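# Sort two equal-thickness pins into the black block

## Task

Among six pins, exactly two share the same thickness. Find them with the gauge: inserting a pin downward into the gauge's mouth and releasing it swings the pointer to a colour. Place that matching pair in the black block, and the remaining four pins must stay in the rack.

## Robot and tools

ROBOT. Two UR-style arms, left_arm and right_arm, each ending in a sixteen-motor four-finger hand (right_arm has a right hand, left_arm its mirror-image left hand). Calibrated root positions in the scene frame: left_arm (-0.036, +0.383, +0.043) m, right_arm (+0.063, -0.464, +0.043) m. A camera stand sits behind the arms.

FRAME. Scene frame: origin at table-top height midway between the nominal bases, +z up, +x out over the table, +y toward left_arm. Positions, velocities, Hand targets and offsets all use these axes. Hand point: on each hand, +z runs along the straightened fingers toward their tips and +y points out of the palm face; on the right hand +x points away from the thumb, on the left hand toward it. A rigid mast near the wrist on the palm side can strike objects.

THE 48-NUMBER ROW. Every row, for either tool, is a flat list of 48 numbers, each in [-1, 1], both arms always present: left dx, dy, dz, rx, ry, rz; left hand's 16 motor goals; left current_limit, speed; then the same 24 for the right arm. dx..rz are offsets, not a pose: they are measured from that arm's Hand target as it stood when the action (or move) began, in scene axes; 1.0 = 0.6 m for dx, dy, dz and 180 degrees for the rx, ry, rz rotation vector, turning about the Hand target position. All six at 0 re-requests the current Hand target. Sending the same offset again moves further. Orientation commands are clipped to 32 degrees from the measured orientation each step.
Hand numbers are absolute goal angles scaled between each hinge's two stops, order: index_mcp, index_abd, index_pip, index_dip, middle_mcp, middle_abd, middle_pip, middle_dip, ring_mcp, ring_abd, ring_pip, ring_dip, thumb_cmc, thumb_axl, thumb_mcp, thumb_ipl. Moving toward -1 curls fingers toward the palm (abd swings sideways, away from the thumb). Straight values: mcp +0.75, abd 0.00, pip +0.58, dip +0.70; thumb_cmc +0.71 (beside palm; toward -1 it swings in front of the palm), thumb_axl +0.68, thumb_mcp +0.23, thumb_ipl +0.17. A 0 is a real goal, so to leave a hand unchanged resend its hand_goal, hand_current_limit and hand_speed. current_limit maps -1..+1 to 0..550 mA (floor 11 mA); speed s gives (s+1)/2 of 8.5 rad/s. Defaults at start: +0.4 and -0.6; last written values persist.

TOOLS.
execute_actions(actions, cameras): actions is a list of actions; each action is a list of up to 15 rows at 1/30 s each (0.5 s per action); a short action repeats its final row. Each row in an action counts from the action's starting Hand target. An empty list returns images and full state.
move(target, speed, blend, stop_force, zero, blocking, cameras): target is one 48-number row or up to 15 rows; every row's offsets count from the same starting Hand targets. Straight-line paths, ending together, 0.5 s minimum, 10 s maximum. speed in m/s, 0.002 to 3.6 (default 0.25; turning up to twice that in rad/s), one value or one per target. blend in metres rounds corners (0 = halt at each). stop_force in N, 3 to 120, ends an arm's path when its wrist sensor feels that much push; omit it when backing off a contact; not reliable while the hand rotates. zero (with stop_force) re-zeroes first, default true. blocking=false returns after about 0.5 s, not allowed with stop_force. The result adds a move: line: done, off_target, moving, held or fault per arm; limits=paced means a clipped pose, limits=held means steps were withheld.
wait(seconds 0 to 10), stop() brakes a running move, zoom_image(camera, region [x0,y0,x1,y1] pixels, at most 504 by 504), zero_wrist_force(arm), read_manual(section "licences"), finished_scene(scene 1 or 2; irreversible).
Cameras: cam_head_left, cam_head_right, cam_high, cam_low (896x504), cam_left_wrist, cam_right_wrist (672x504); "all" shows every one. Images come only when actions is empty or cameras asks.

RESULTS. end_effector_position (m), end_effector_quat_wxyz, velocities (m/s, rad/s), Hand target (basis for the next offsets; the hand often rests a little short of it), joint positions and torques (positive toward larger joint values; include arm weight), wrist force and torque in the hand point's own axes plus the peak since last shown, and per-motor hand_goal, hand_measured, hand_current_ma and hand_state (moving, goal, blocked, overload). Printed poses can be off by a few centimetres.

AVOID. Objects leaving the table or dropping from height; released parts still moving; fast or deep pushes into contact (arms are stiff: a little beyond a firm surface can fault). Torque faults at contact torque 133 N m (shoulder, elbow) or 24.9 N m (wrists); force faults near 150 N; either freezes the arm 10 s. Arm-to-arm hits or one hand gripping the other's fingers can end the scene. A finger motor at 495 mA or more for 5 s shuts down for 10 s; motors at 85 °C brake the arm 30-60 s (MOTOR HOT warns from 70 °C). Paths near an arm's own base can flip its shoulder; go around. Arm commands lag about 0.09 to 0.22 s and fast moves overshoot. After a HAND FAULT line, later robot calls in that reply are skipped.

Each tool is called as name([rows], argument=value, ...), one row to a line, values as JSON.

## Session

execute_actions(actions=[])

Scene clock: 0.00 s.
left_arm: end_effector_position=(+0.3679, +0.4795, +0.2731) hand_goal=(+0.754, +0.000, +0.576, +0.696, +0.754, +0.000, +0.576, +0.696, +0.754, +0.000, +0.576, +0.696, +0.714, +0.678, +0.226, +0.168) hand_measured=(+0.754, +0.000, +0.576, +0.696, +0.754, +0.000, +0.576, +0.696, +0.754, +0.000, +0.576, +0.696, +0.714, +0.678, +0.226, +0.168) hand_current_ma=(+0, +0, +0, +0, +0, +0, +0, +0, +0, +0, +0, +0, +0, +0, +0, +0) hand_state=(goal, goal, goal, goal, goal, goal, goal, goal, goal, goal, goal, goal, goal, goal, goal, goal) hand_current_limit=0.40 hand_speed=-0.60 end_effector_quat_wxyz=(+0.000, -0.014, +1.000, +0.000) | right_arm: end_effector_position=(+0.4680, -0.5525, +0.2731) hand_goal=(+0.754, +0.000, +0.576, +0.696, +0.754, +0.000, +0.576, +0.696, +0.754, +0.000, +0.576, +0.696, +0.714, +0.678, +0.226, +0.168) hand_measured=(+0.754, +0.000, +0.576, +0.696, +0.754, +0.000, +0.576, +0.696, +0.754, +0.000, +0.576, +0.696, +0.714, +0.678, +0.226, +0.168) hand_current_ma=(+0, +0, +0, +0, +0, +0, +0, +0, +0, +0, +0, +0, +0, +0, +0, +0) hand_state=(goal, goal, goal, goal, goal, goal, goal, goal, goal, goal, goal, goal, goal, goal, goal, goal) hand_current_limit=0.40 hand_speed=-0.60 end_effector_quat_wxyz=(+0.000, +1.000, -0.005, +0.000)
Joint positions: left_arm=[3.458 -1.419 -2.042 -1.252 1.571 -1.255] | right_arm=[-0.316 -1.723 2.042 -1.89 -1.571 1.255]
Joint velocities: within noise
Joint torques (N m): no reading
Motor temperatures (°C): left_arm=[32 35 33 34 36 37] | right_arm=[35 27 35 39 40 38]
Wrist force (N): no reading
Wrist torque (N m): no reading
Wrist force, peak (N): no reading
Hand target: left_arm +0.3679, +0.4795, +0.2731; +0.000, -0.014, +1.000, +0.000 | right_arm +0.4680, -0.5525, +0.2731; +0.000, +1.000, -0.005, +0.000

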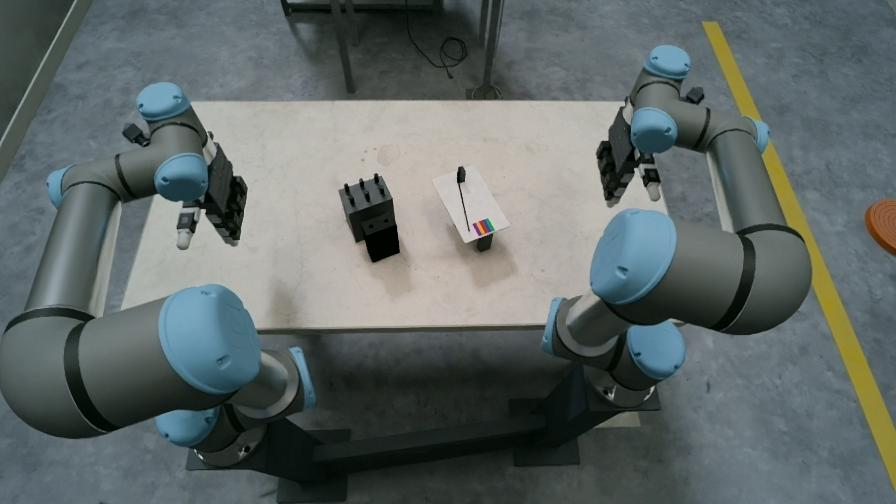

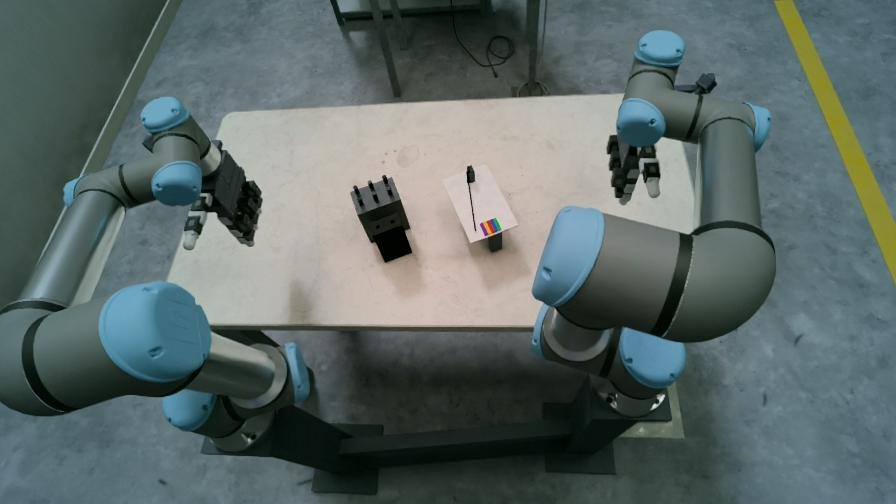

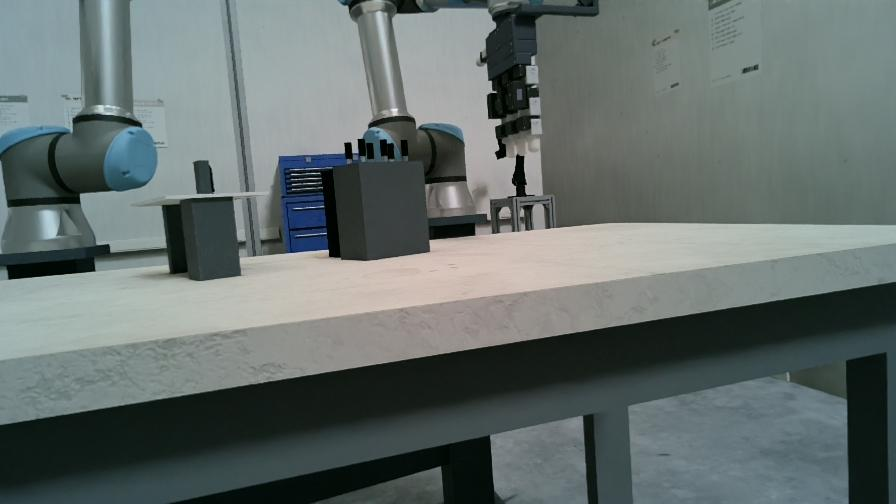

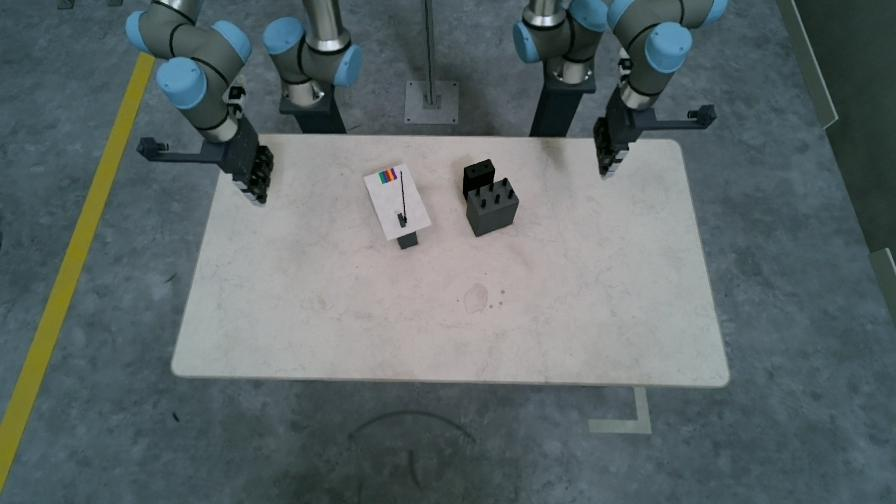

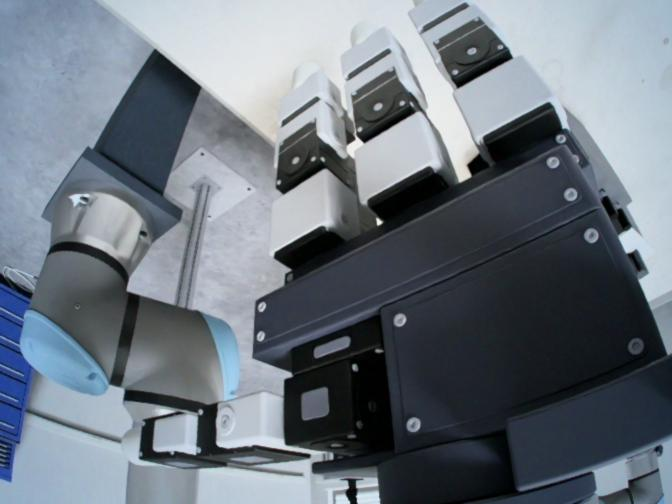

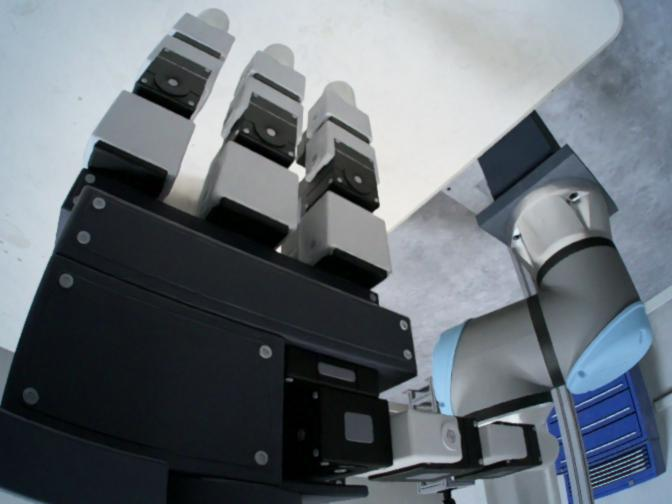

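zoom_image(camera="cam_head_left", region=[320, 150, 540, 290])

zoom_image(camera="cam_low", region=[340, 140, 560, 270])

zoom_image(camera="cam_high", region=[120, 120, 460, 300])

zoom_image(camera="cam_head_right", region=[320, 150, 540, 290])

Scaled by 2.291.

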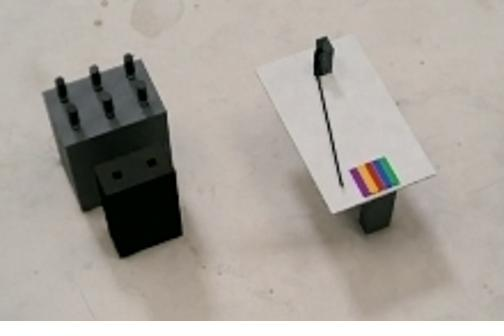

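Scaled by 2.291.

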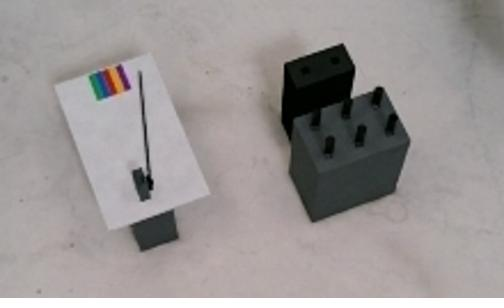

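Scaled by 1.482.

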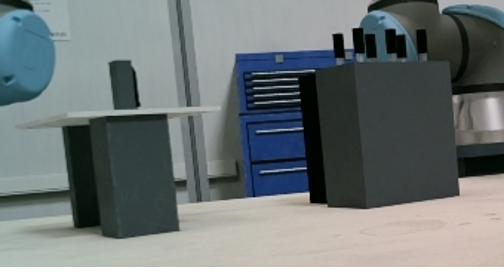

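Scaled by 2.291.

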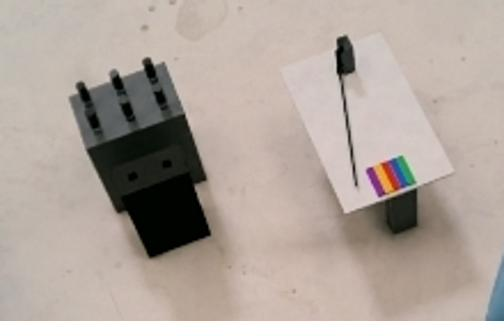

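move([
  [0,0,0,0,0,0,0.754,0,0.576,0.696,0.754,0,0.576,0.696,0.754,0,0.576,0.696,0.714,0.678,0.226,0.168,0.4,-0.6,0.05,0.1,0.25,0,0,0,0.754,0,0.576,0.696,0.754,0,0.576,0.696,0.754,0,0.576,0.696,0.714,0.678,0.226,0.168,0.4,-0.6],
  [0,0,0,0,0,0,0.754,0,0.576,0.696,0.754,0,0.576,0.696,0.754,0,0.576,0.696,0.714,0.678,0.226,0.168,0.4,-0.6,0.22,0.8375,0.25,0,0,0,0.754,0,0.576,0.696,0.754,0,0.576,0.696,0.754,0,0.576,0.696,0.714,0.678,0.226,0.168,0.4,-0.6],
], blend=[0.05,0], speed=0.4, cameras=["cam_right_wrist","cam_head_left","cam_low"])

Scene clock: 57.07 s.
left_arm: end_effector_position=(+0.3679, +0.4795, +0.2731) hand_goal=(+0.754, +0.000, +0.576, +0.696, +0.754, +0.000, +0.576, +0.696, +0.754, +0.000, +0.576, +0.696, +0.714, +0.678, +0.226, +0.168) hand_measured=(+0.754, +0.000, +0.576, +0.696, +0.754, +0.000, +0.576, +0.696, +0.754, +0.000, +0.576, +0.696, +0.714, +0.678, +0.224, +0.168) hand_current_ma=(-4, +0, +3, +0, -4, +0, +3, +0, -4, +0, +3, +0, +1, -4, -12, -2) hand_state=(goal, goal, goal, goal, goal, goal, goal, goal, goal, goal, goal, goal, goal, goal, goal, goal) hand_current_limit=0.40 hand_speed=-0.60 end_effector_quat_wxyz=(+0.000, -0.014, +1.000, +0.000) | right_arm: end_effector_position=(+0.6000, -0.0500, +0.4231) hand_goal=(+0.754, +0.000, +0.576, +0.696, +0.754, +0.000, +0.576, +0.696, +0.754, +0.000, +0.576, +0.696, +0.714, +0.678, +0.226, +0.168) hand_measured=(+0.754, +0.000, +0.576, +0.696, +0.754, +0.000, +0.576, +0.696, +0.754, +0.000, +0.576, +0.696, +0.714, +0.678, +0.224, +0.168) hand_current_ma=(-1, +0, +1, +0, -1, +0, +1, +0, -1, +0, +1, +0, +0, -1, -8, -1) hand_state=(goal, goal, goal, goal, goal, goal, goal, goal, goal, goal, goal, goal, goal, goal, goal, goal) hand_current_limit=0.40 hand_speed=-0.60 end_effector_quat_wxyz=(+0.000, +1.000, -0.005, +0.000)
Joint positions: left_arm=[3.458 -1.419 -2.042 -1.252 1.571 -1.255] | right_arm=[0.557 -0.903 0.609 -1.278 -1.571 2.128]
Joint torques (N m): left_arm=[-0.64 16.1 22.51 2.5 0.12 0.09] | right_arm=[10.94 -38.26 -28.47 -1.25 -2.59 0.96]
Wrist force (N): left_arm=[0.0 -0.2 0.0] | right_arm=[-0.1 0.5 -0.2]
Wrist torque (N m): left_arm=[-0.01 0.00 0.01] | right_arm=[0.06 0.00 -0.10]
Wrist force, peak (N): left_arm=[0.3 -0.5 -0.1] | right_arm=[-0.6 0.8 -1.5]
Hand target: left_arm +0.3679, +0.4795, +0.2731; +0.000, -0.014, +1.000, +0.000 | right_arm +0.6000, -0.0500, +0.4231; +0.000, +1.000, -0.005, +0.000
Off the commanded pose: left_arm 0.000 m, 0 deg | right_arm 0.000 m, 0 deg.
move: done
Images, in order (width x height): cam_head_left 896x504, cam_low 896x504, cam_right_wrist 672x504.

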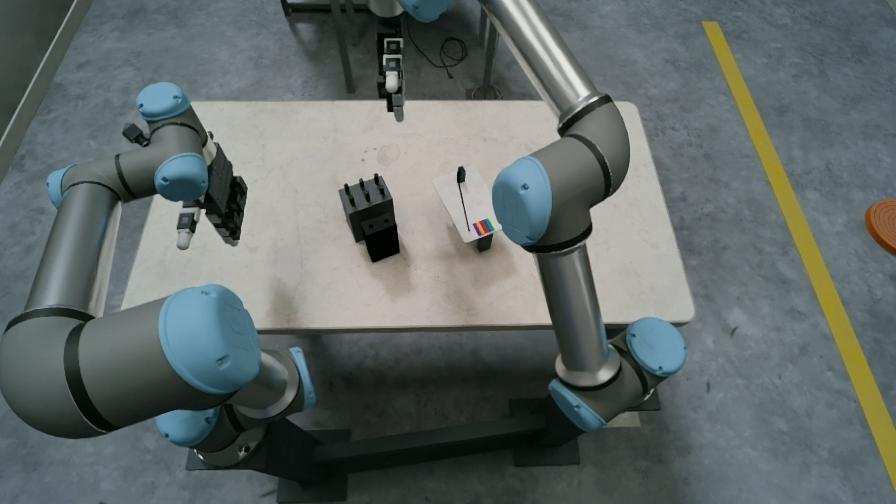

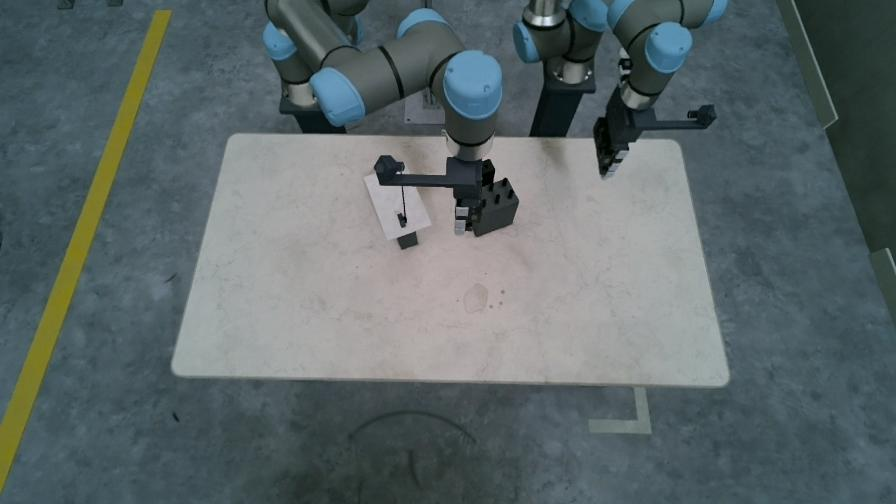

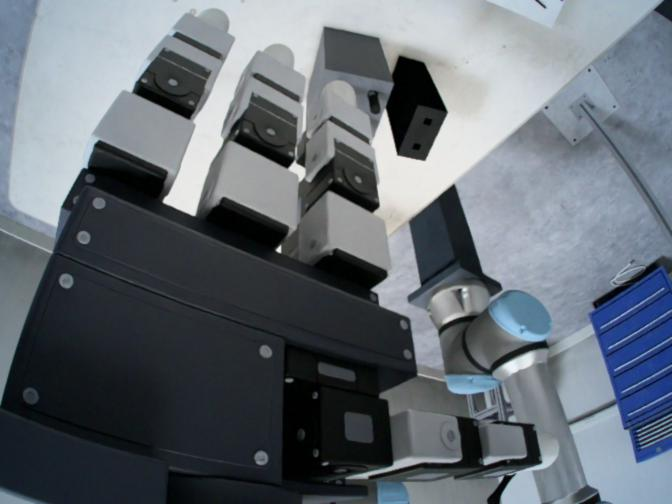

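move(target=[0,0,0,0,0,0,0.754,0,0.576,0.696,0.754,0,0.576,0.696,0.754,0,0.576,0.696,0.714,0.678,0.226,0.168,0.4,-0.6,-0.437,-0.287,0.0,0,0,-0.5,0.754,0,0.576,0.696,0.754,0,0.576,0.696,0.754,0,0.576,0.696,0.714,0.678,0.226,0.168,0.4,-0.6], speed=0.5, cameras=["cam_right_wrist","cam_head_left","cam_low"])

Scene clock: 78.07 s.
left_arm: end_effector_position=(+0.3679, +0.4795, +0.2731) hand_goal=(+0.754, +0.000, +0.576, +0.696, +0.754, +0.000, +0.576, +0.696, +0.754, +0.000, +0.576, +0.696, +0.714, +0.678, +0.226, +0.168) hand_measured=(+0.754, +0.000, +0.576, +0.696, +0.754, +0.000, +0.576, +0.696, +0.754, +0.000, +0.576, +0.696, +0.714, +0.678, +0.224, +0.168) hand_current_ma=(-4, +0, +3, +0, -4, +0, +3, +0, -4, +0, +3, +0, +1, -4, -12, -2) hand_state=(goal, goal, goal, goal, goal, goal, goal, goal, goal, goal, goal, goal, goal, goal, goal, goal) hand_current_limit=0.40 hand_speed=-0.60 end_effector_quat_wxyz=(+0.000, -0.014, +1.000, +0.000) | right_arm: end_effector_position=(+0.3379, -0.2221, +0.4231) hand_goal=(+0.754, +0.000, +0.576, +0.696, +0.754, +0.000, +0.576, +0.696, +0.754, +0.000, +0.576, +0.696, +0.714, +0.678, +0.226, +0.168) hand_measured=(+0.754, +0.000, +0.576, +0.696, +0.754, +0.000, +0.576, +0.696, +0.754, +0.000, +0.576, +0.696, +0.714, +0.678, +0.224, +0.168) hand_current_ma=(-1, +0, +1, +0, -1, +0, +1, +0, -1, +0, +1, +0, +0, -1, -8, -1) hand_state=(goal, goal, goal, goal, goal, goal, goal, goal, goal, goal, goal, goal, goal, goal, goal, goal) hand_current_limit=0.40 hand_speed=-0.60 end_effector_quat_wxyz=(+0.000, +0.704, -0.710, +0.000) end_effector_velocity=(+0.000, -0.001, +0.001) end_effector_angular_velocity=(+0.001, -0.005, -0.004)
Joint positions: left_arm=[3.458 -1.419 -2.042 -1.252 1.571 -1.255] | right_arm=[0.232 -1.787 1.705 -1.489 -1.571 3.373]
Joint velocities: left_arm=[within noise] | right_arm=[-0.002 -0.005 0.001 -0.001 0 0.002]
Joint torques (N m): left_arm=[0.01 15.67 22.49 2.61 0.17 0.1] | right_arm=[-10.62 -20.01 -14.9 -1.23 2.45 0.91]
Wrist force (N): left_arm=[-0.1 -0.1 0.0] | right_arm=[-0.1 0.2 0.2]
Wrist torque (N m): left_arm=[0.00 0.01 0.00] | right_arm=[-0.03 0.07 -0.10]
Wrist force, peak (N): left_arm=[-0.2 -0.5 0.1] | right_arm=[0.5 0.8 0.1]
Hand target: left_arm +0.3679, +0.4795, +0.2731; +0.000, -0.014, +1.000, +0.000 | right_arm +0.3378, -0.2222, +0.4231; +0.000, +0.704, -0.710, +0.000
Off the commanded pose: left_arm 0.000 m, 0 deg | right_arm 0.000 m, 0 deg.
move: done
Images, in order (width x height): cam_head_left 896x504, cam_low 896x504, cam_right_wrist 672x504.

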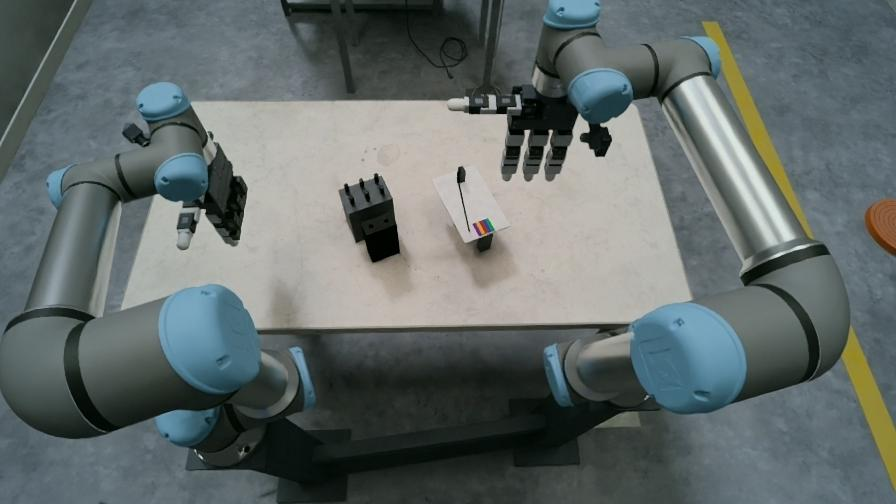

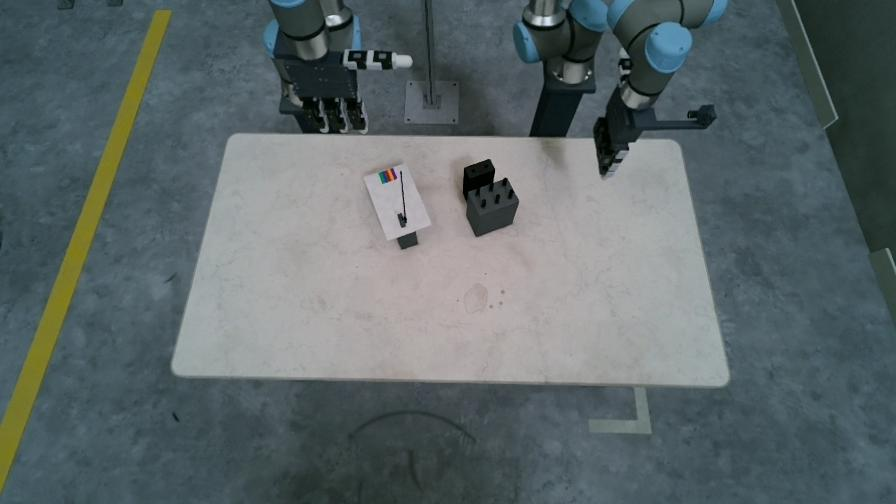

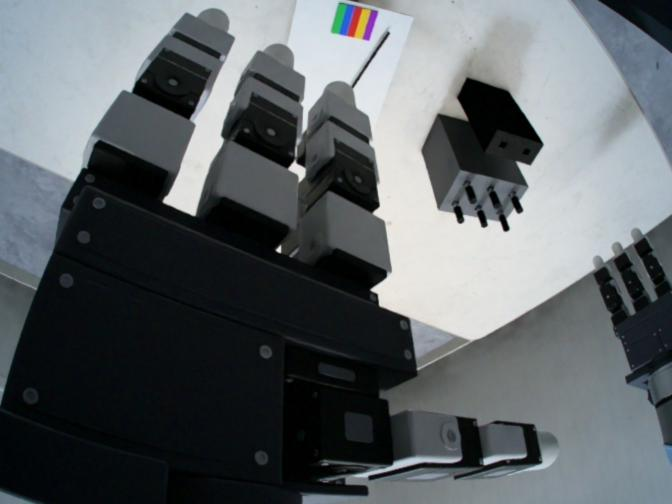

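move(target=[0,0,0,0,0,0,0.754,0,0.576,0.696,0.754,0,0.576,0.696,0.754,0,0.576,0.696,0.714,0.678,0.226,0.168,0.4,-0.6,0.0717,0.133,-0.06,-0.0872,0.108,0,0.754,0,0.576,0.696,0.754,0,0.576,0.696,0.754,0,0.576,0.696,0.714,0.678,0.226,0.168,0.4,-0.6], speed=0.4, cameras=["cam_right_wrist","cam_head_left","cam_low"])

Scene clock: 101.27 s.
left_arm: end_effector_position=(+0.3679, +0.4795, +0.2731) hand_goal=(+0.754, +0.000, +0.576, +0.696, +0.754, +0.000, +0.576, +0.696, +0.754, +0.000, +0.576, +0.696, +0.714, +0.678, +0.226, +0.168) hand_measured=(+0.754, +0.000, +0.576, +0.696, +0.754, +0.000, +0.576, +0.696, +0.754, +0.000, +0.576, +0.696, +0.714, +0.678, +0.224, +0.168) hand_current_ma=(-4, +0, +3, +0, -4, +0, +3, +0, -4, +0, +3, +0, +1, -4, -12, -2) hand_state=(goal, goal, goal, goal, goal, goal, goal, goal, goal, goal, goal, goal, goal, goal, goal, goal) hand_current_limit=0.40 hand_speed=-0.60 end_effector_quat_wxyz=(+0.000, -0.014, +1.000, +0.000) | right_arm: end_effector_position=(+0.3808, -0.1424, +0.3871) hand_goal=(+0.754, +0.000, +0.576, +0.696, +0.754, +0.000, +0.576, +0.696, +0.754, +0.000, +0.576, +0.696, +0.714, +0.678, +0.226, +0.168) hand_measured=(+0.754, +0.000, +0.576, +0.696, +0.754, +0.000, +0.576, +0.696, +0.754, +0.000, +0.576, +0.696, +0.714, +0.678, +0.224, +0.168) hand_current_ma=(-1, +0, +1, +0, -1, +0, +1, +0, -1, +0, +1, +0, +0, -1, -8, -1) hand_state=(goal, goal, goal, goal, goal, goal, goal, goal, goal, goal, goal, goal, goal, goal, goal, goal) hand_current_limit=0.40 hand_speed=-0.60 end_effector_quat_wxyz=(+0.215, +0.687, -0.694, -0.022) end_effector_velocity=(+0.000, +0.000, +0.000) end_effector_angular_velocity=(-0.004, +0.005, -0.001)
Joint positions: left_arm=[3.458 -1.419 -2.042 -1.252 1.571 -1.255] | right_arm=[0.426 -1.346 1.359 -1.162 -1.681 3.591]
Joint velocities: left_arm=[within noise] | right_arm=[0.001 0.004 -0.004 0.006 0 0.002]
Joint torques (N m): left_arm=[-0.46 16.15 22.6 2.76 0.22 -0.09] | right_arm=[12 -21.94 -26.5 0.07 -2.62 1.02]
Wrist force (N): left_arm=[0.1 -0.2 0.0] | right_arm=[-1.0 0.1 -0.1]
Wrist torque (N m): left_arm=[-0.02 -0.01 0.01] | right_arm=[-0.05 0.16 -0.18]
Wrist force, peak (N): left_arm=[0.2 -0.4 -0.1] | right_arm=[-1.4 -0.6 0.2]
Hand target: left_arm +0.3679, +0.4795, +0.2731; +0.000, -0.014, +1.000, +0.000 | right_arm +0.3809, -0.1424, +0.3871; +0.215, +0.687, -0.694, -0.022
Off the commanded pose: left_arm 0.000 m, 0 deg | right_arm 0.000 m, 0 deg.
move: done
Images, in order (width x height): cam_head_left 896x504, cam_low 896x504, cam_right_wrist 672x504.

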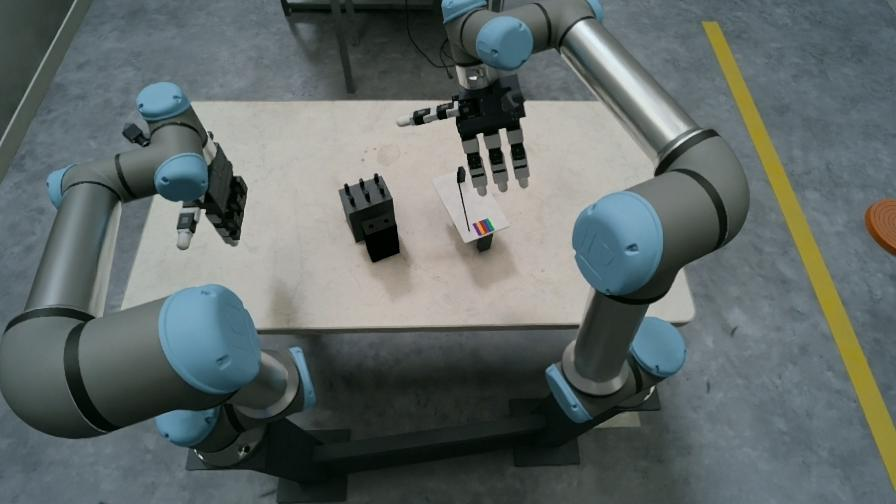

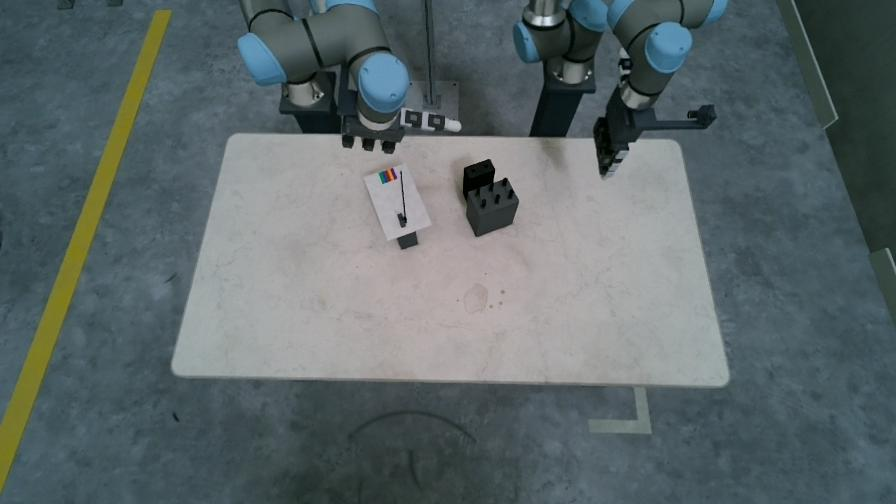

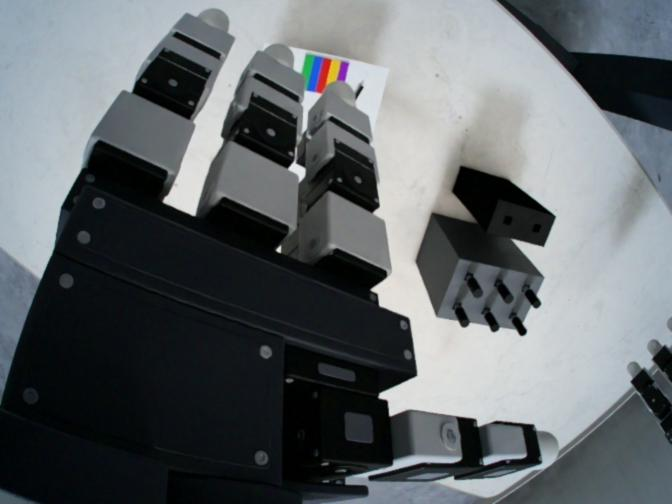

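move(target=[0,0,0,0,0,0,0.754,0,0.576,0.696,0.754,0,0.576,0.696,0.754,0,0.576,0.696,0.714,0.678,0.226,0.168,0.4,-0.6,0.065,-0.205,0.0,0,0,0,0.754,0,0.576,0.696,0.754,0,0.576,0.696,0.754,0,0.576,0.696,0.714,0.678,0.226,0.168,0.4,-0.6], speed=0.4, cameras=["cam_right_wrist"])

zoom_image(camera="cam_right_wrist", region=[330, 0, 582, 189])

Scene clock: 110.03 s.
left_arm: end_effector_position=(+0.3679, +0.4795, +0.2731) hand_goal=(+0.754, +0.000, +0.576, +0.696, +0.754, +0.000, +0.576, +0.696, +0.754, +0.000, +0.576, +0.696, +0.714, +0.678, +0.226, +0.168) hand_measured=(+0.754, +0.000, +0.576, +0.696, +0.754, +0.000, +0.576, +0.696, +0.754, +0.000, +0.576, +0.696, +0.714, +0.678, +0.224, +0.168) hand_current_ma=(-4, +0, +3, +0, -4, +0, +3, +0, -4, +0, +3, +0, +1, -4, -12, -2) hand_state=(goal, goal, goal, goal, goal, goal, goal, goal, goal, goal, goal, goal, goal, goal, goal, goal) hand_current_limit=0.40 hand_speed=-0.60 end_effector_quat_wxyz=(+0.000, -0.014, +1.000, +0.000) | right_arm: end_effector_position=(+0.4198, -0.2651, +0.3871) hand_goal=(+0.754, +0.000, +0.576, +0.696, +0.754, +0.000, +0.576, +0.696, +0.754, +0.000, +0.576, +0.696, +0.714, +0.678, +0.226, +0.168) hand_measured=(+0.754, +0.000, +0.576, +0.696, +0.754, +0.000, +0.576, +0.696, +0.754, +0.000, +0.576, +0.696, +0.714, +0.678, +0.224, +0.168) hand_current_ma=(+0, +0, +1, +0, +0, +0, +1, +0, +0, +0, +1, +0, +1, -1, -8, -1) hand_state=(goal, goal, goal, goal, goal, goal, goal, goal, goal, goal, goal, goal, goal, goal, goal, goal) hand_current_limit=0.40 hand_speed=-0.60 end_effector_quat_wxyz=(+0.215, +0.687, -0.694, -0.022)
Joint positions: left_arm=[3.458 -1.419 -2.042 -1.252 1.571 -1.255] | right_arm=[0.196 -1.42 1.456 -1.218 -1.772 3.378]
Joint torques (N m): left_arm=[-0.74 15.52 21.93 2.68 0.14 -0.13] | right_arm=[-9.48 -35.92 -14.45 -3.48 -2.83 -1.45]
Wrist force (N): left_arm=[-0.1 0.0 -0.1] | right_arm=[-0.7 0.1 -0.4]
Wrist torque (N m): left_arm=[0.01 0.02 -0.01] | right_arm=[-0.04 0.09 0.02]
Wrist force, peak (N): left_arm=[-0.4 -0.4 0.0] | right_arm=[-2.3 0.8 -0.3]
Hand target: left_arm +0.3679, +0.4795, +0.2731; +0.000, -0.014, +1.000, +0.000 | right_arm +0.4199, -0.2654, +0.3871; +0.215, +0.687, -0.694, -0.022
Off the commanded pose: left_arm 0.000 m, 0 deg | right_arm 0.000 m, 0 deg.
move: done
Images, in order (width x height): cam_right_wrist 672x504.

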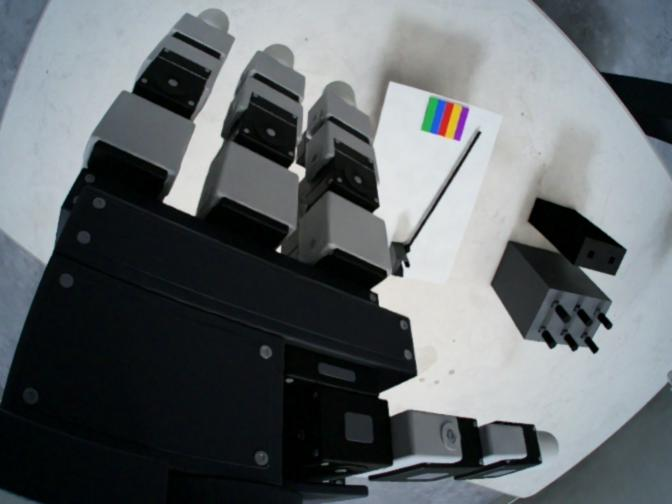

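Scaled by 2.000 from the camera's 672x504 image, which has a finer 960x720 frame.

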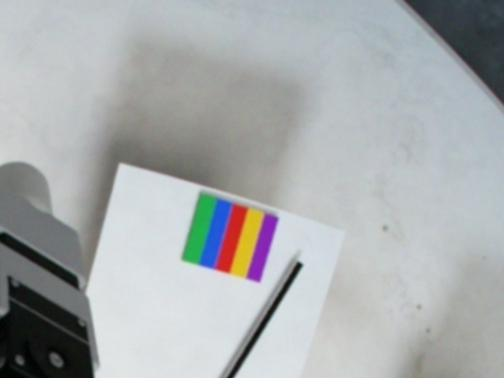

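zoom_image(camera="cam_right_wrist", region=[380, 120, 506, 300])

zoom_image(camera="cam_right_wrist", region=[480, 180, 648, 370])

Scaled by 2.800 from the camera's 672x504 image, which has a finer 960x720 frame.

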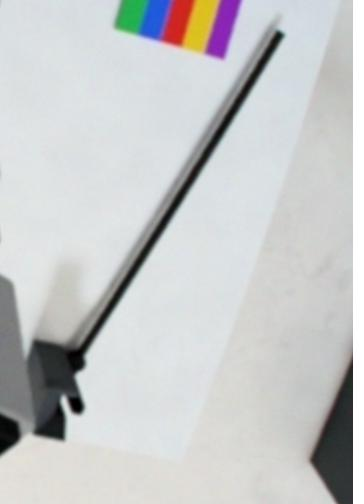

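Scaled by 2.653 from the camera's 672x504 image, which has a finer 960x720 frame.

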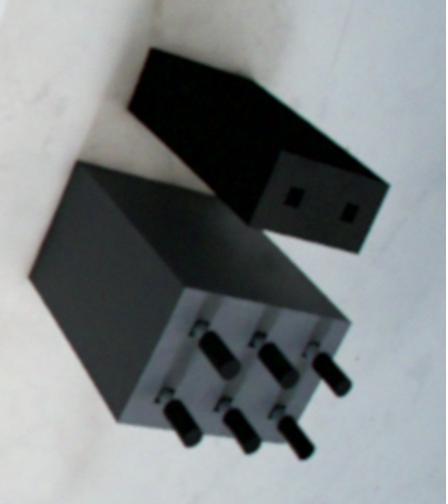

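move(target=[0,0,0,0,0,0,0.754,0,0.576,0.696,0.754,0,0.576,0.696,0.754,0,0.576,0.696,0.714,0.678,0.226,0.168,0.4,-0.6,0.125,-0.13,-0.16,0,0,0,0.754,0,0.576,0.696,0.754,0,0.576,0.696,0.754,0,0.576,0.696,0.714,0.678,0.226,0.168,0.4,-0.6], speed=0.4, cameras=["cam_right_wrist"])

zoom_image(camera="cam_right_wrist", region=[380, 120, 600, 340])

Scene clock: 122.23 s.
left_arm: end_effector_position=(+0.3679, +0.4795, +0.2731) hand_goal=(+0.754, +0.000, +0.576, +0.696, +0.754, +0.000, +0.576, +0.696, +0.754, +0.000, +0.576, +0.696, +0.714, +0.678, +0.226, +0.168) hand_measured=(+0.754, +0.000, +0.576, +0.696, +0.754, +0.000, +0.576, +0.696, +0.754, +0.000, +0.576, +0.696, +0.714, +0.678, +0.224, +0.168) hand_current_ma=(-4, +0, +3, +0, -4, +0, +3, +0, -4, +0, +3, +0, +1, -4, -12, -2) hand_state=(goal, goal, goal, goal, goal, goal, goal, goal, goal, goal, goal, goal, goal, goal, goal, goal) hand_current_limit=0.40 hand_speed=-0.60 end_effector_quat_wxyz=(+0.000, -0.014, +1.000, +0.000) | right_arm: end_effector_position=(+0.4947, -0.3433, +0.2912) hand_goal=(+0.754, +0.000, +0.576, +0.696, +0.754, +0.000, +0.576, +0.696, +0.754, +0.000, +0.576, +0.696, +0.714, +0.678, +0.226, +0.168) hand_measured=(+0.754, +0.000, +0.576, +0.696, +0.754, +0.000, +0.576, +0.696, +0.754, +0.000, +0.576, +0.696, +0.714, +0.678, +0.224, +0.168) hand_current_ma=(+0, +0, +1, +0, +0, +0, +1, +0, +0, +0, +1, +0, +1, -1, -8, -1) hand_state=(goal, goal, goal, goal, goal, goal, goal, goal, goal, goal, goal, goal, goal, goal, goal, goal) hand_current_limit=0.40 hand_speed=-0.60 end_effector_quat_wxyz=(+0.215, +0.687, -0.694, -0.022)
Joint positions: left_arm=[3.458 -1.419 -2.042 -1.252 1.571 -1.255] | right_arm=[0.046 -1.281 1.54 -1.472 -1.827 3.234]
Joint torques (N m): left_arm=[-0.3 16.84 21.87 2.68 0.27 0] | right_arm=[-10.11 -26.12 -25.68 -3.23 -2.87 -1.48]
Wrist force (N): left_arm=[0.2 -0.1 -0.1] | right_arm=[-0.7 0.4 0.4]
Wrist torque (N m): left_arm=[0.00 -0.02 0.02] | right_arm=[-0.02 0.13 -0.01]
Wrist force, peak (N): left_arm=[-0.1 -0.5 -0.2] | right_arm=[-1.6 1.3 -1.3]
Hand target: left_arm +0.3679, +0.4795, +0.2731; +0.000, -0.014, +1.000, +0.000 | right_arm +0.4949, -0.3434, +0.2911; +0.215, +0.687, -0.694, -0.022
Off the commanded pose: left_arm 0.000 m, 0 deg | right_arm 0.000 m, 0 deg.
move: done
Images, in order (width x height): cam_right_wrist 672x504.

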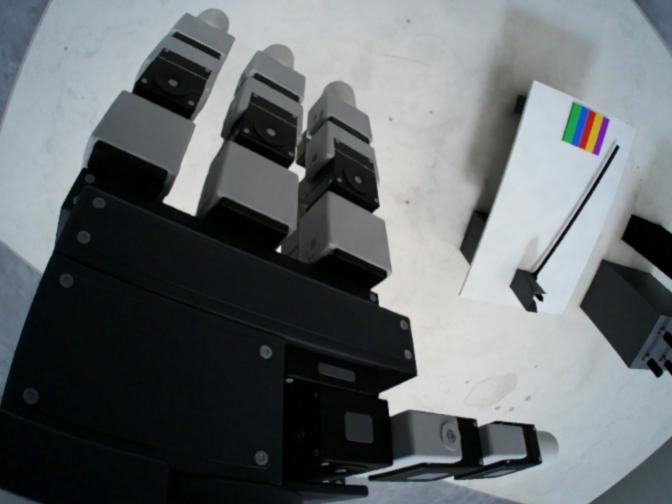

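Scaled by 2.291 from the camera's 672x504 image, which has a finer 960x720 frame.

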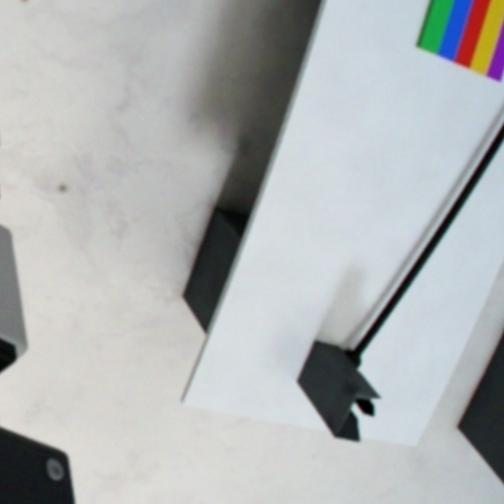

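move([
  [0,0,0.25,0,0,0,0.754,0,0.576,0.696,0.754,0,0.576,0.696,0.754,0,0.576,0.696,0.714,0.678,0.226,0.168,0.4,-0.6,-0.125,-0.26,0.1,0,0,0,0.754,0,0.576,0.696,0.754,0,0.576,0.696,0.754,0,0.576,0.696,0.714,0.678,0.226,0.168,0.4,-0.6],
  [0.0635,-0.911,0.253,-0.111,-0.315,-0.73,0.754,0,0.576,0.696,0.754,0,0.576,0.696,0.754,0,0.576,0.696,0.714,0.678,0.226,0.168,0.4,-0.6,-0.125,-0.26,0.1,0,0,0,0.754,0,0.576,0.696,0.754,0,0.576,0.696,0.754,0,0.576,0.696,0.714,0.678,0.226,0.168,0.4,-0.6],
], speed=0.5, blend=[0.05,0], cameras=["cam_left_wrist","cam_head_left","cam_low"])

Scene clock: 157.30 s.
left_arm: end_effector_position=(+0.3692, +0.4607, +0.4275) hand_goal=(+0.754, +0.000, +0.576, +0.696, +0.754, +0.000, +0.576, +0.696, +0.754, +0.000, +0.576, +0.696, +0.714, +0.678, +0.226, +0.168) hand_measured=(+0.754, +0.000, +0.576, +0.696, +0.754, +0.000, +0.576, +0.696, +0.754, +0.000, +0.576, +0.696, +0.714, +0.678, +0.224, +0.168) hand_current_ma=(-4, +0, +3, +0, -4, +0, +3, +0, -4, +0, +3, +0, +1, -4, -16, -2) hand_state=(goal, goal, goal, goal, goal, goal, goal, goal, goal, goal, goal, goal, goal, goal, goal, goal) hand_current_limit=0.40 hand_speed=-0.60 end_effector_quat_wxyz=(+0.017, +0.026, +1.000, -0.006) | right_arm: end_effector_position=(+0.4582, -0.4181, +0.3194) hand_goal=(+0.754, +0.000, +0.576, +0.696, +0.754, +0.000, +0.576, +0.696, +0.754, +0.000, +0.576, +0.696, +0.714, +0.678, +0.226, +0.168) hand_measured=(+0.754, +0.000, +0.576, +0.696, +0.754, +0.000, +0.576, +0.696, +0.754, +0.000, +0.576, +0.696, +0.714, +0.678, +0.222, +0.168) hand_current_ma=(+0, +0, +1, +0, +0, +0, +1, +0, +0, +0, +1, +0, +2, -1, -8, -1) hand_state=(goal, goal, goal, goal, goal, goal, goal, goal, goal, goal, goal, goal, goal, goal, goal, goal) hand_current_limit=0.40 hand_speed=-0.60 end_effector_quat_wxyz=(+0.219, +0.686, -0.694, -0.022)
Joint positions: left_arm=[3.427 -1.342 -1.707 -1.636 1.548 -1.207] | right_arm=[-0.087 -1.414 1.641 -1.471 -1.876 3.107]
Joint torques (N m): left_arm=[-8.78 6.71 34.55 0.68 -2.26 1.69] | right_arm=[12.05 -19.73 -26.77 -0.65 2 1.11]
Wrist force (N): left_arm=[-0.3 0.0 0.1] | right_arm=[-0.8 0.2 -0.2]
Wrist torque (N m): left_arm=[-0.01 0.05 -0.13] | right_arm=[-0.03 0.13 -0.13]
Wrist force, peak (N): left_arm=[0.4 -0.6 -1.1] | right_arm=[6.8 5.1 -0.4]
Hand target: left_arm +0.3692, +0.4606, +0.4277; +0.017, +0.026, +0.999, -0.006 (not the last commanded pose) | right_arm +0.4582, -0.4180, +0.3193; +0.219, +0.686, -0.694, -0.022 (not the last commanded pose)
Off the commanded pose: left_arm 0.529 m, 140 deg | right_arm 0.095 m, 0 deg.
move: held (right_arm; a check stopped the path), off_target (left_arm; braked when a check withheld steps of right_arm); path passed 0 of 2 targets; limits=held
pose unreachable (right arm): on one or more control steps of this call, first in action 0 (counted from 0), this arm could not follow its commanded pose, so it was not sent that pose on those steps. It may still have moved: this result reports where it is.
cause: moving toward the commanded pose would bring two parts of the arm too close to each other (joints 4 (wrist 1) to 6 (wrist 3) lie between them).
Images, in order (width x height): cam_head_left 896x504, cam_low 896x504, cam_left_wrist 672x504.

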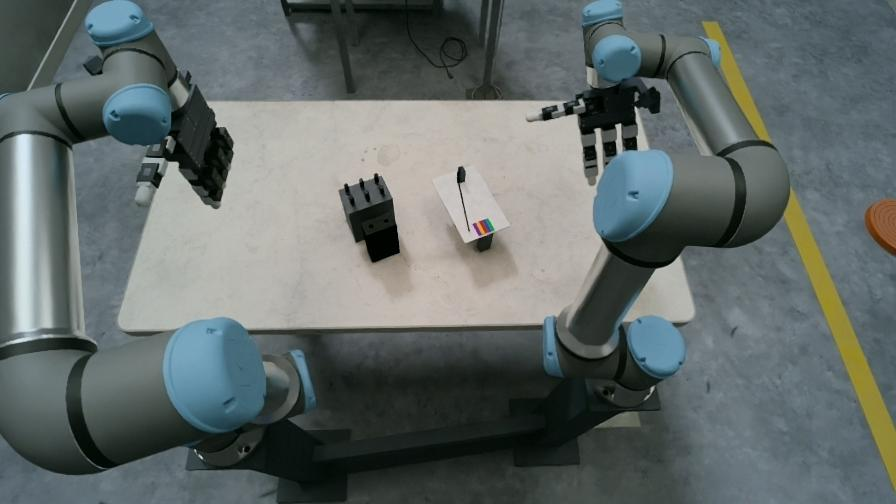

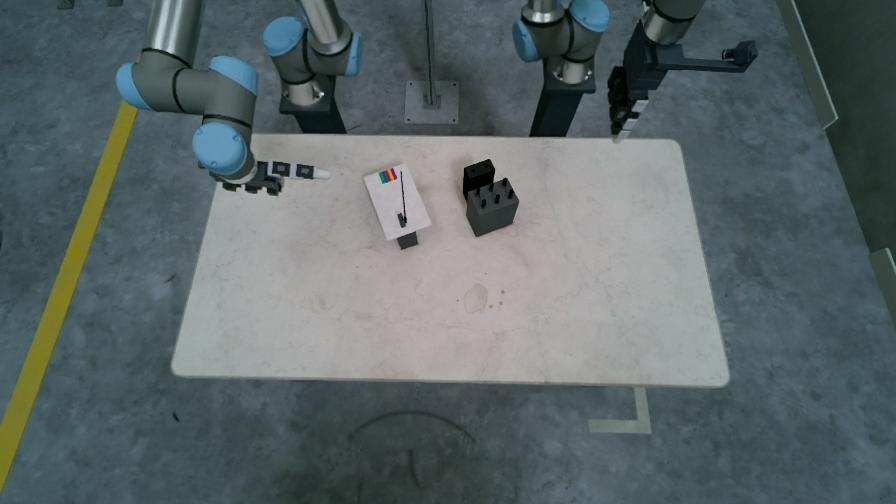

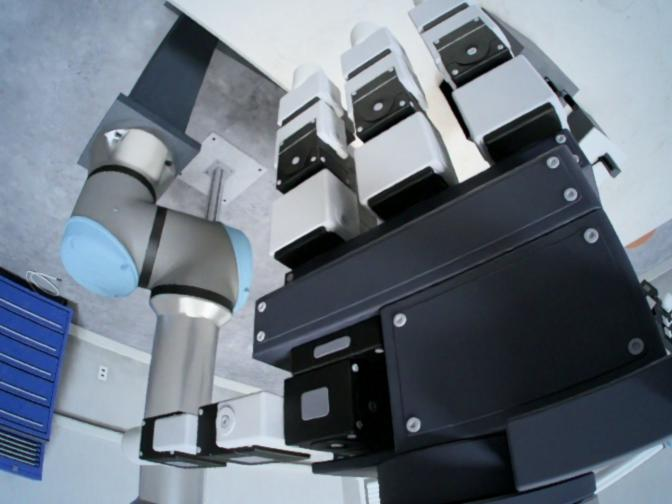

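move(target=[0.061,-0.879,0,-0.104,-0.3076,-0.712,0.754,0,0.576,0.696,0.754,0,0.576,0.696,0.754,0,0.576,0.696,0.714,0.678,0.226,0.168,0.4,-0.6,0,0,0,0,0,0,0.754,0,0.576,0.696,0.754,0,0.576,0.696,0.754,0,0.576,0.696,0.714,0.678,0.226,0.168,0.4,-0.6], speed=0.5, cameras=["cam_left_wrist","cam_head_left","cam_low"])

Scene clock: 170.93 s.
left_arm: end_effector_position=(+0.4057, -0.0667, +0.4276) hand_goal=(+0.754, +0.000, +0.576, +0.696, +0.754, +0.000, +0.576, +0.696, +0.754, +0.000, +0.576, +0.696, +0.714, +0.678, +0.226, +0.168) hand_measured=(+0.756, +0.000, +0.576, +0.696, +0.756, +0.000, +0.576, +0.696, +0.756, +0.000, +0.576, +0.696, +0.716, +0.678, +0.224, +0.168) hand_current_ma=(+11, +0, +3, +0, +12, +0, +3, +0, +10, +0, +3, +0, +12, -4, -16, -2) hand_state=(goal, goal, goal, goal, goal, goal, goal, goal, goal, goal, goal, goal, goal, goal, goal, goal) hand_current_limit=0.40 hand_speed=-0.60 end_effector_quat_wxyz=(+0.374, +0.866, +0.306, -0.132) | right_arm: end_effector_position=(+0.4582, -0.4180, +0.3193) hand_goal=(+0.754, +0.000, +0.576, +0.696, +0.754, +0.000, +0.576, +0.696, +0.754, +0.000, +0.576, +0.696, +0.714, +0.678, +0.226, +0.168) hand_measured=(+0.754, +0.000, +0.576, +0.696, +0.754, +0.000, +0.576, +0.696, +0.754, +0.000, +0.576, +0.696, +0.714, +0.678, +0.222, +0.168) hand_current_ma=(+0, +0, +1, +0, +0, +0, +1, +0, +0, +0, +1, +0, +2, -1, -8, -1) hand_state=(goal, goal, goal, goal, goal, goal, goal, goal, goal, goal, goal, goal, goal, goal, goal, goal) hand_current_limit=0.40 hand_speed=-0.60 end_effector_quat_wxyz=(+0.219, +0.686, -0.694, -0.022)
Joint positions: left_arm=[2.83 -1.46 -1.963 -0.999 0.797 0.489] | right_arm=[-0.087 -1.414 1.641 -1.471 -1.876 3.108]
Joint torques (N m): left_arm=[-9.06 10.48 31.78 1.02 -3.6 2.06] | right_arm=[11.43 -19.03 -25.9 -0.52 1.72 1.04]
Wrist force (N): left_arm=[0.7 -0.7 -0.5] | right_arm=[-1.0 0.3 -0.1]
Wrist torque (N m): left_arm=[0.01 -0.02 -0.15] | right_arm=[-0.03 0.15 -0.14]
Wrist force, peak (N): left_arm=[1.4 -0.3 -0.4] | right_arm=[-1.3 0.2 -0.3]
Hand target: left_arm +0.4058, -0.0668, +0.4277; +0.374, +0.866, +0.305, -0.132 | right_arm +0.4582, -0.4180, +0.3193; +0.219, +0.686, -0.694, -0.022
Off the commanded pose: left_arm 0.000 m, 0 deg | right_arm 0.000 m, 0 deg.
move: done
Images, in order (width x height): cam_head_left 896x504, cam_low 896x504, cam_left_wrist 672x504.

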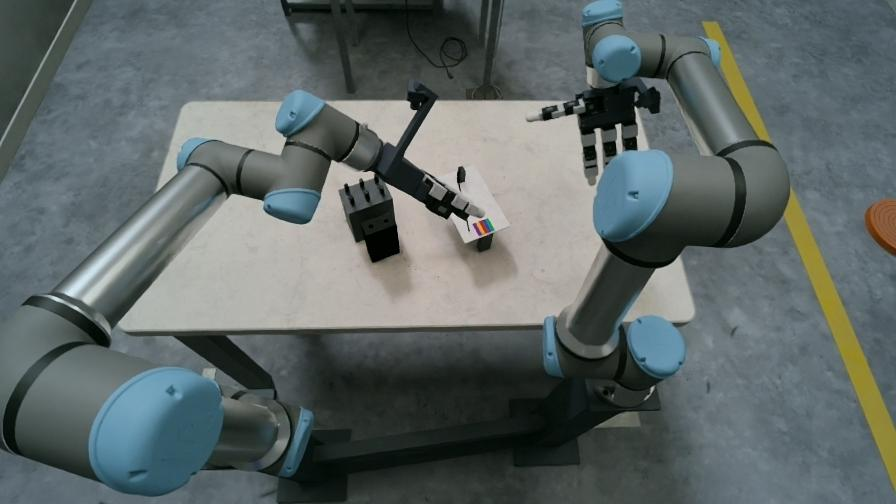

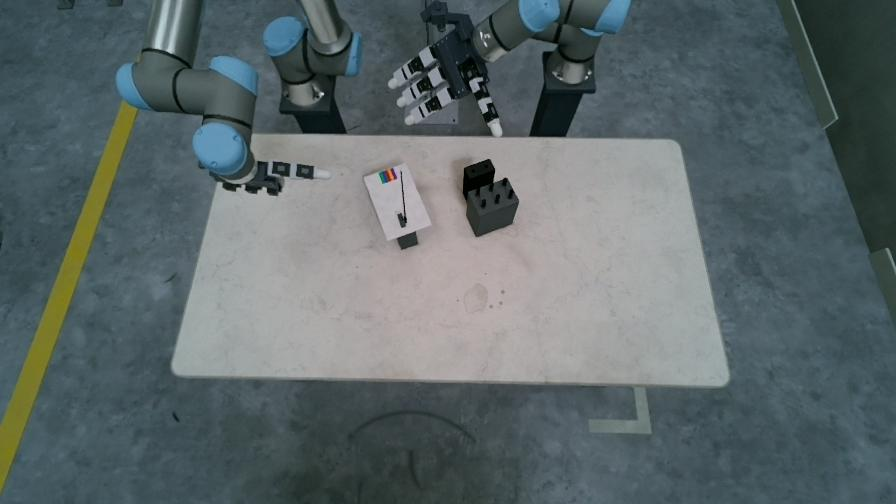

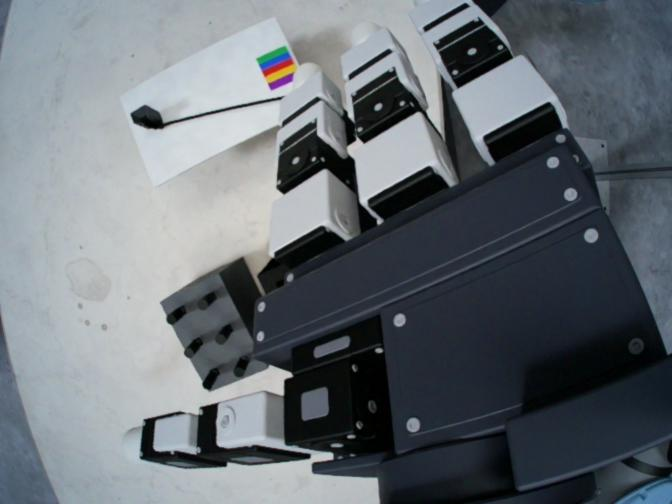

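zoom_image(camera="cam_left_wrist", region=[110, 80, 190, 160])

zoom_image(camera="cam_left_wrist", region=[140, 230, 300, 400])

Scaled by 6.300 from the camera's 672x504 image, which has a finer 960x720 frame.

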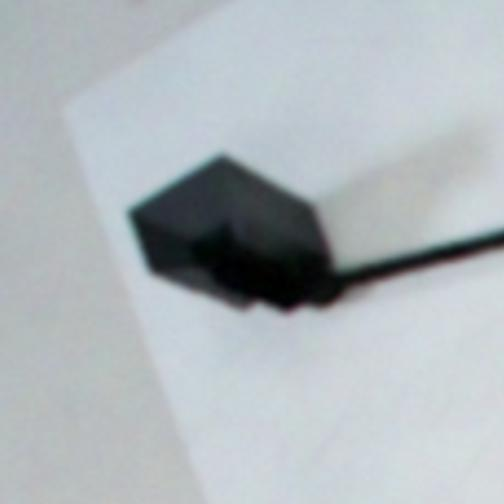

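Scaled by 2.965 from the camera's 672x504 image, which has a finer 960x720 frame.

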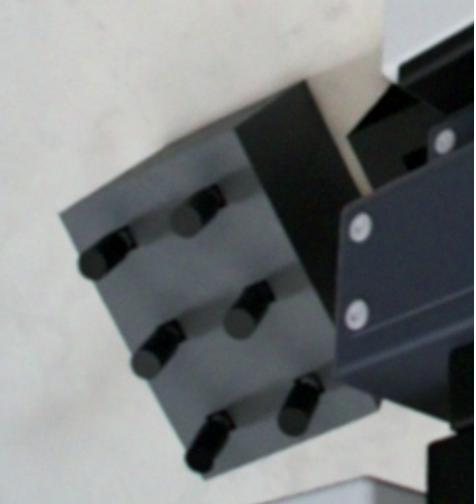

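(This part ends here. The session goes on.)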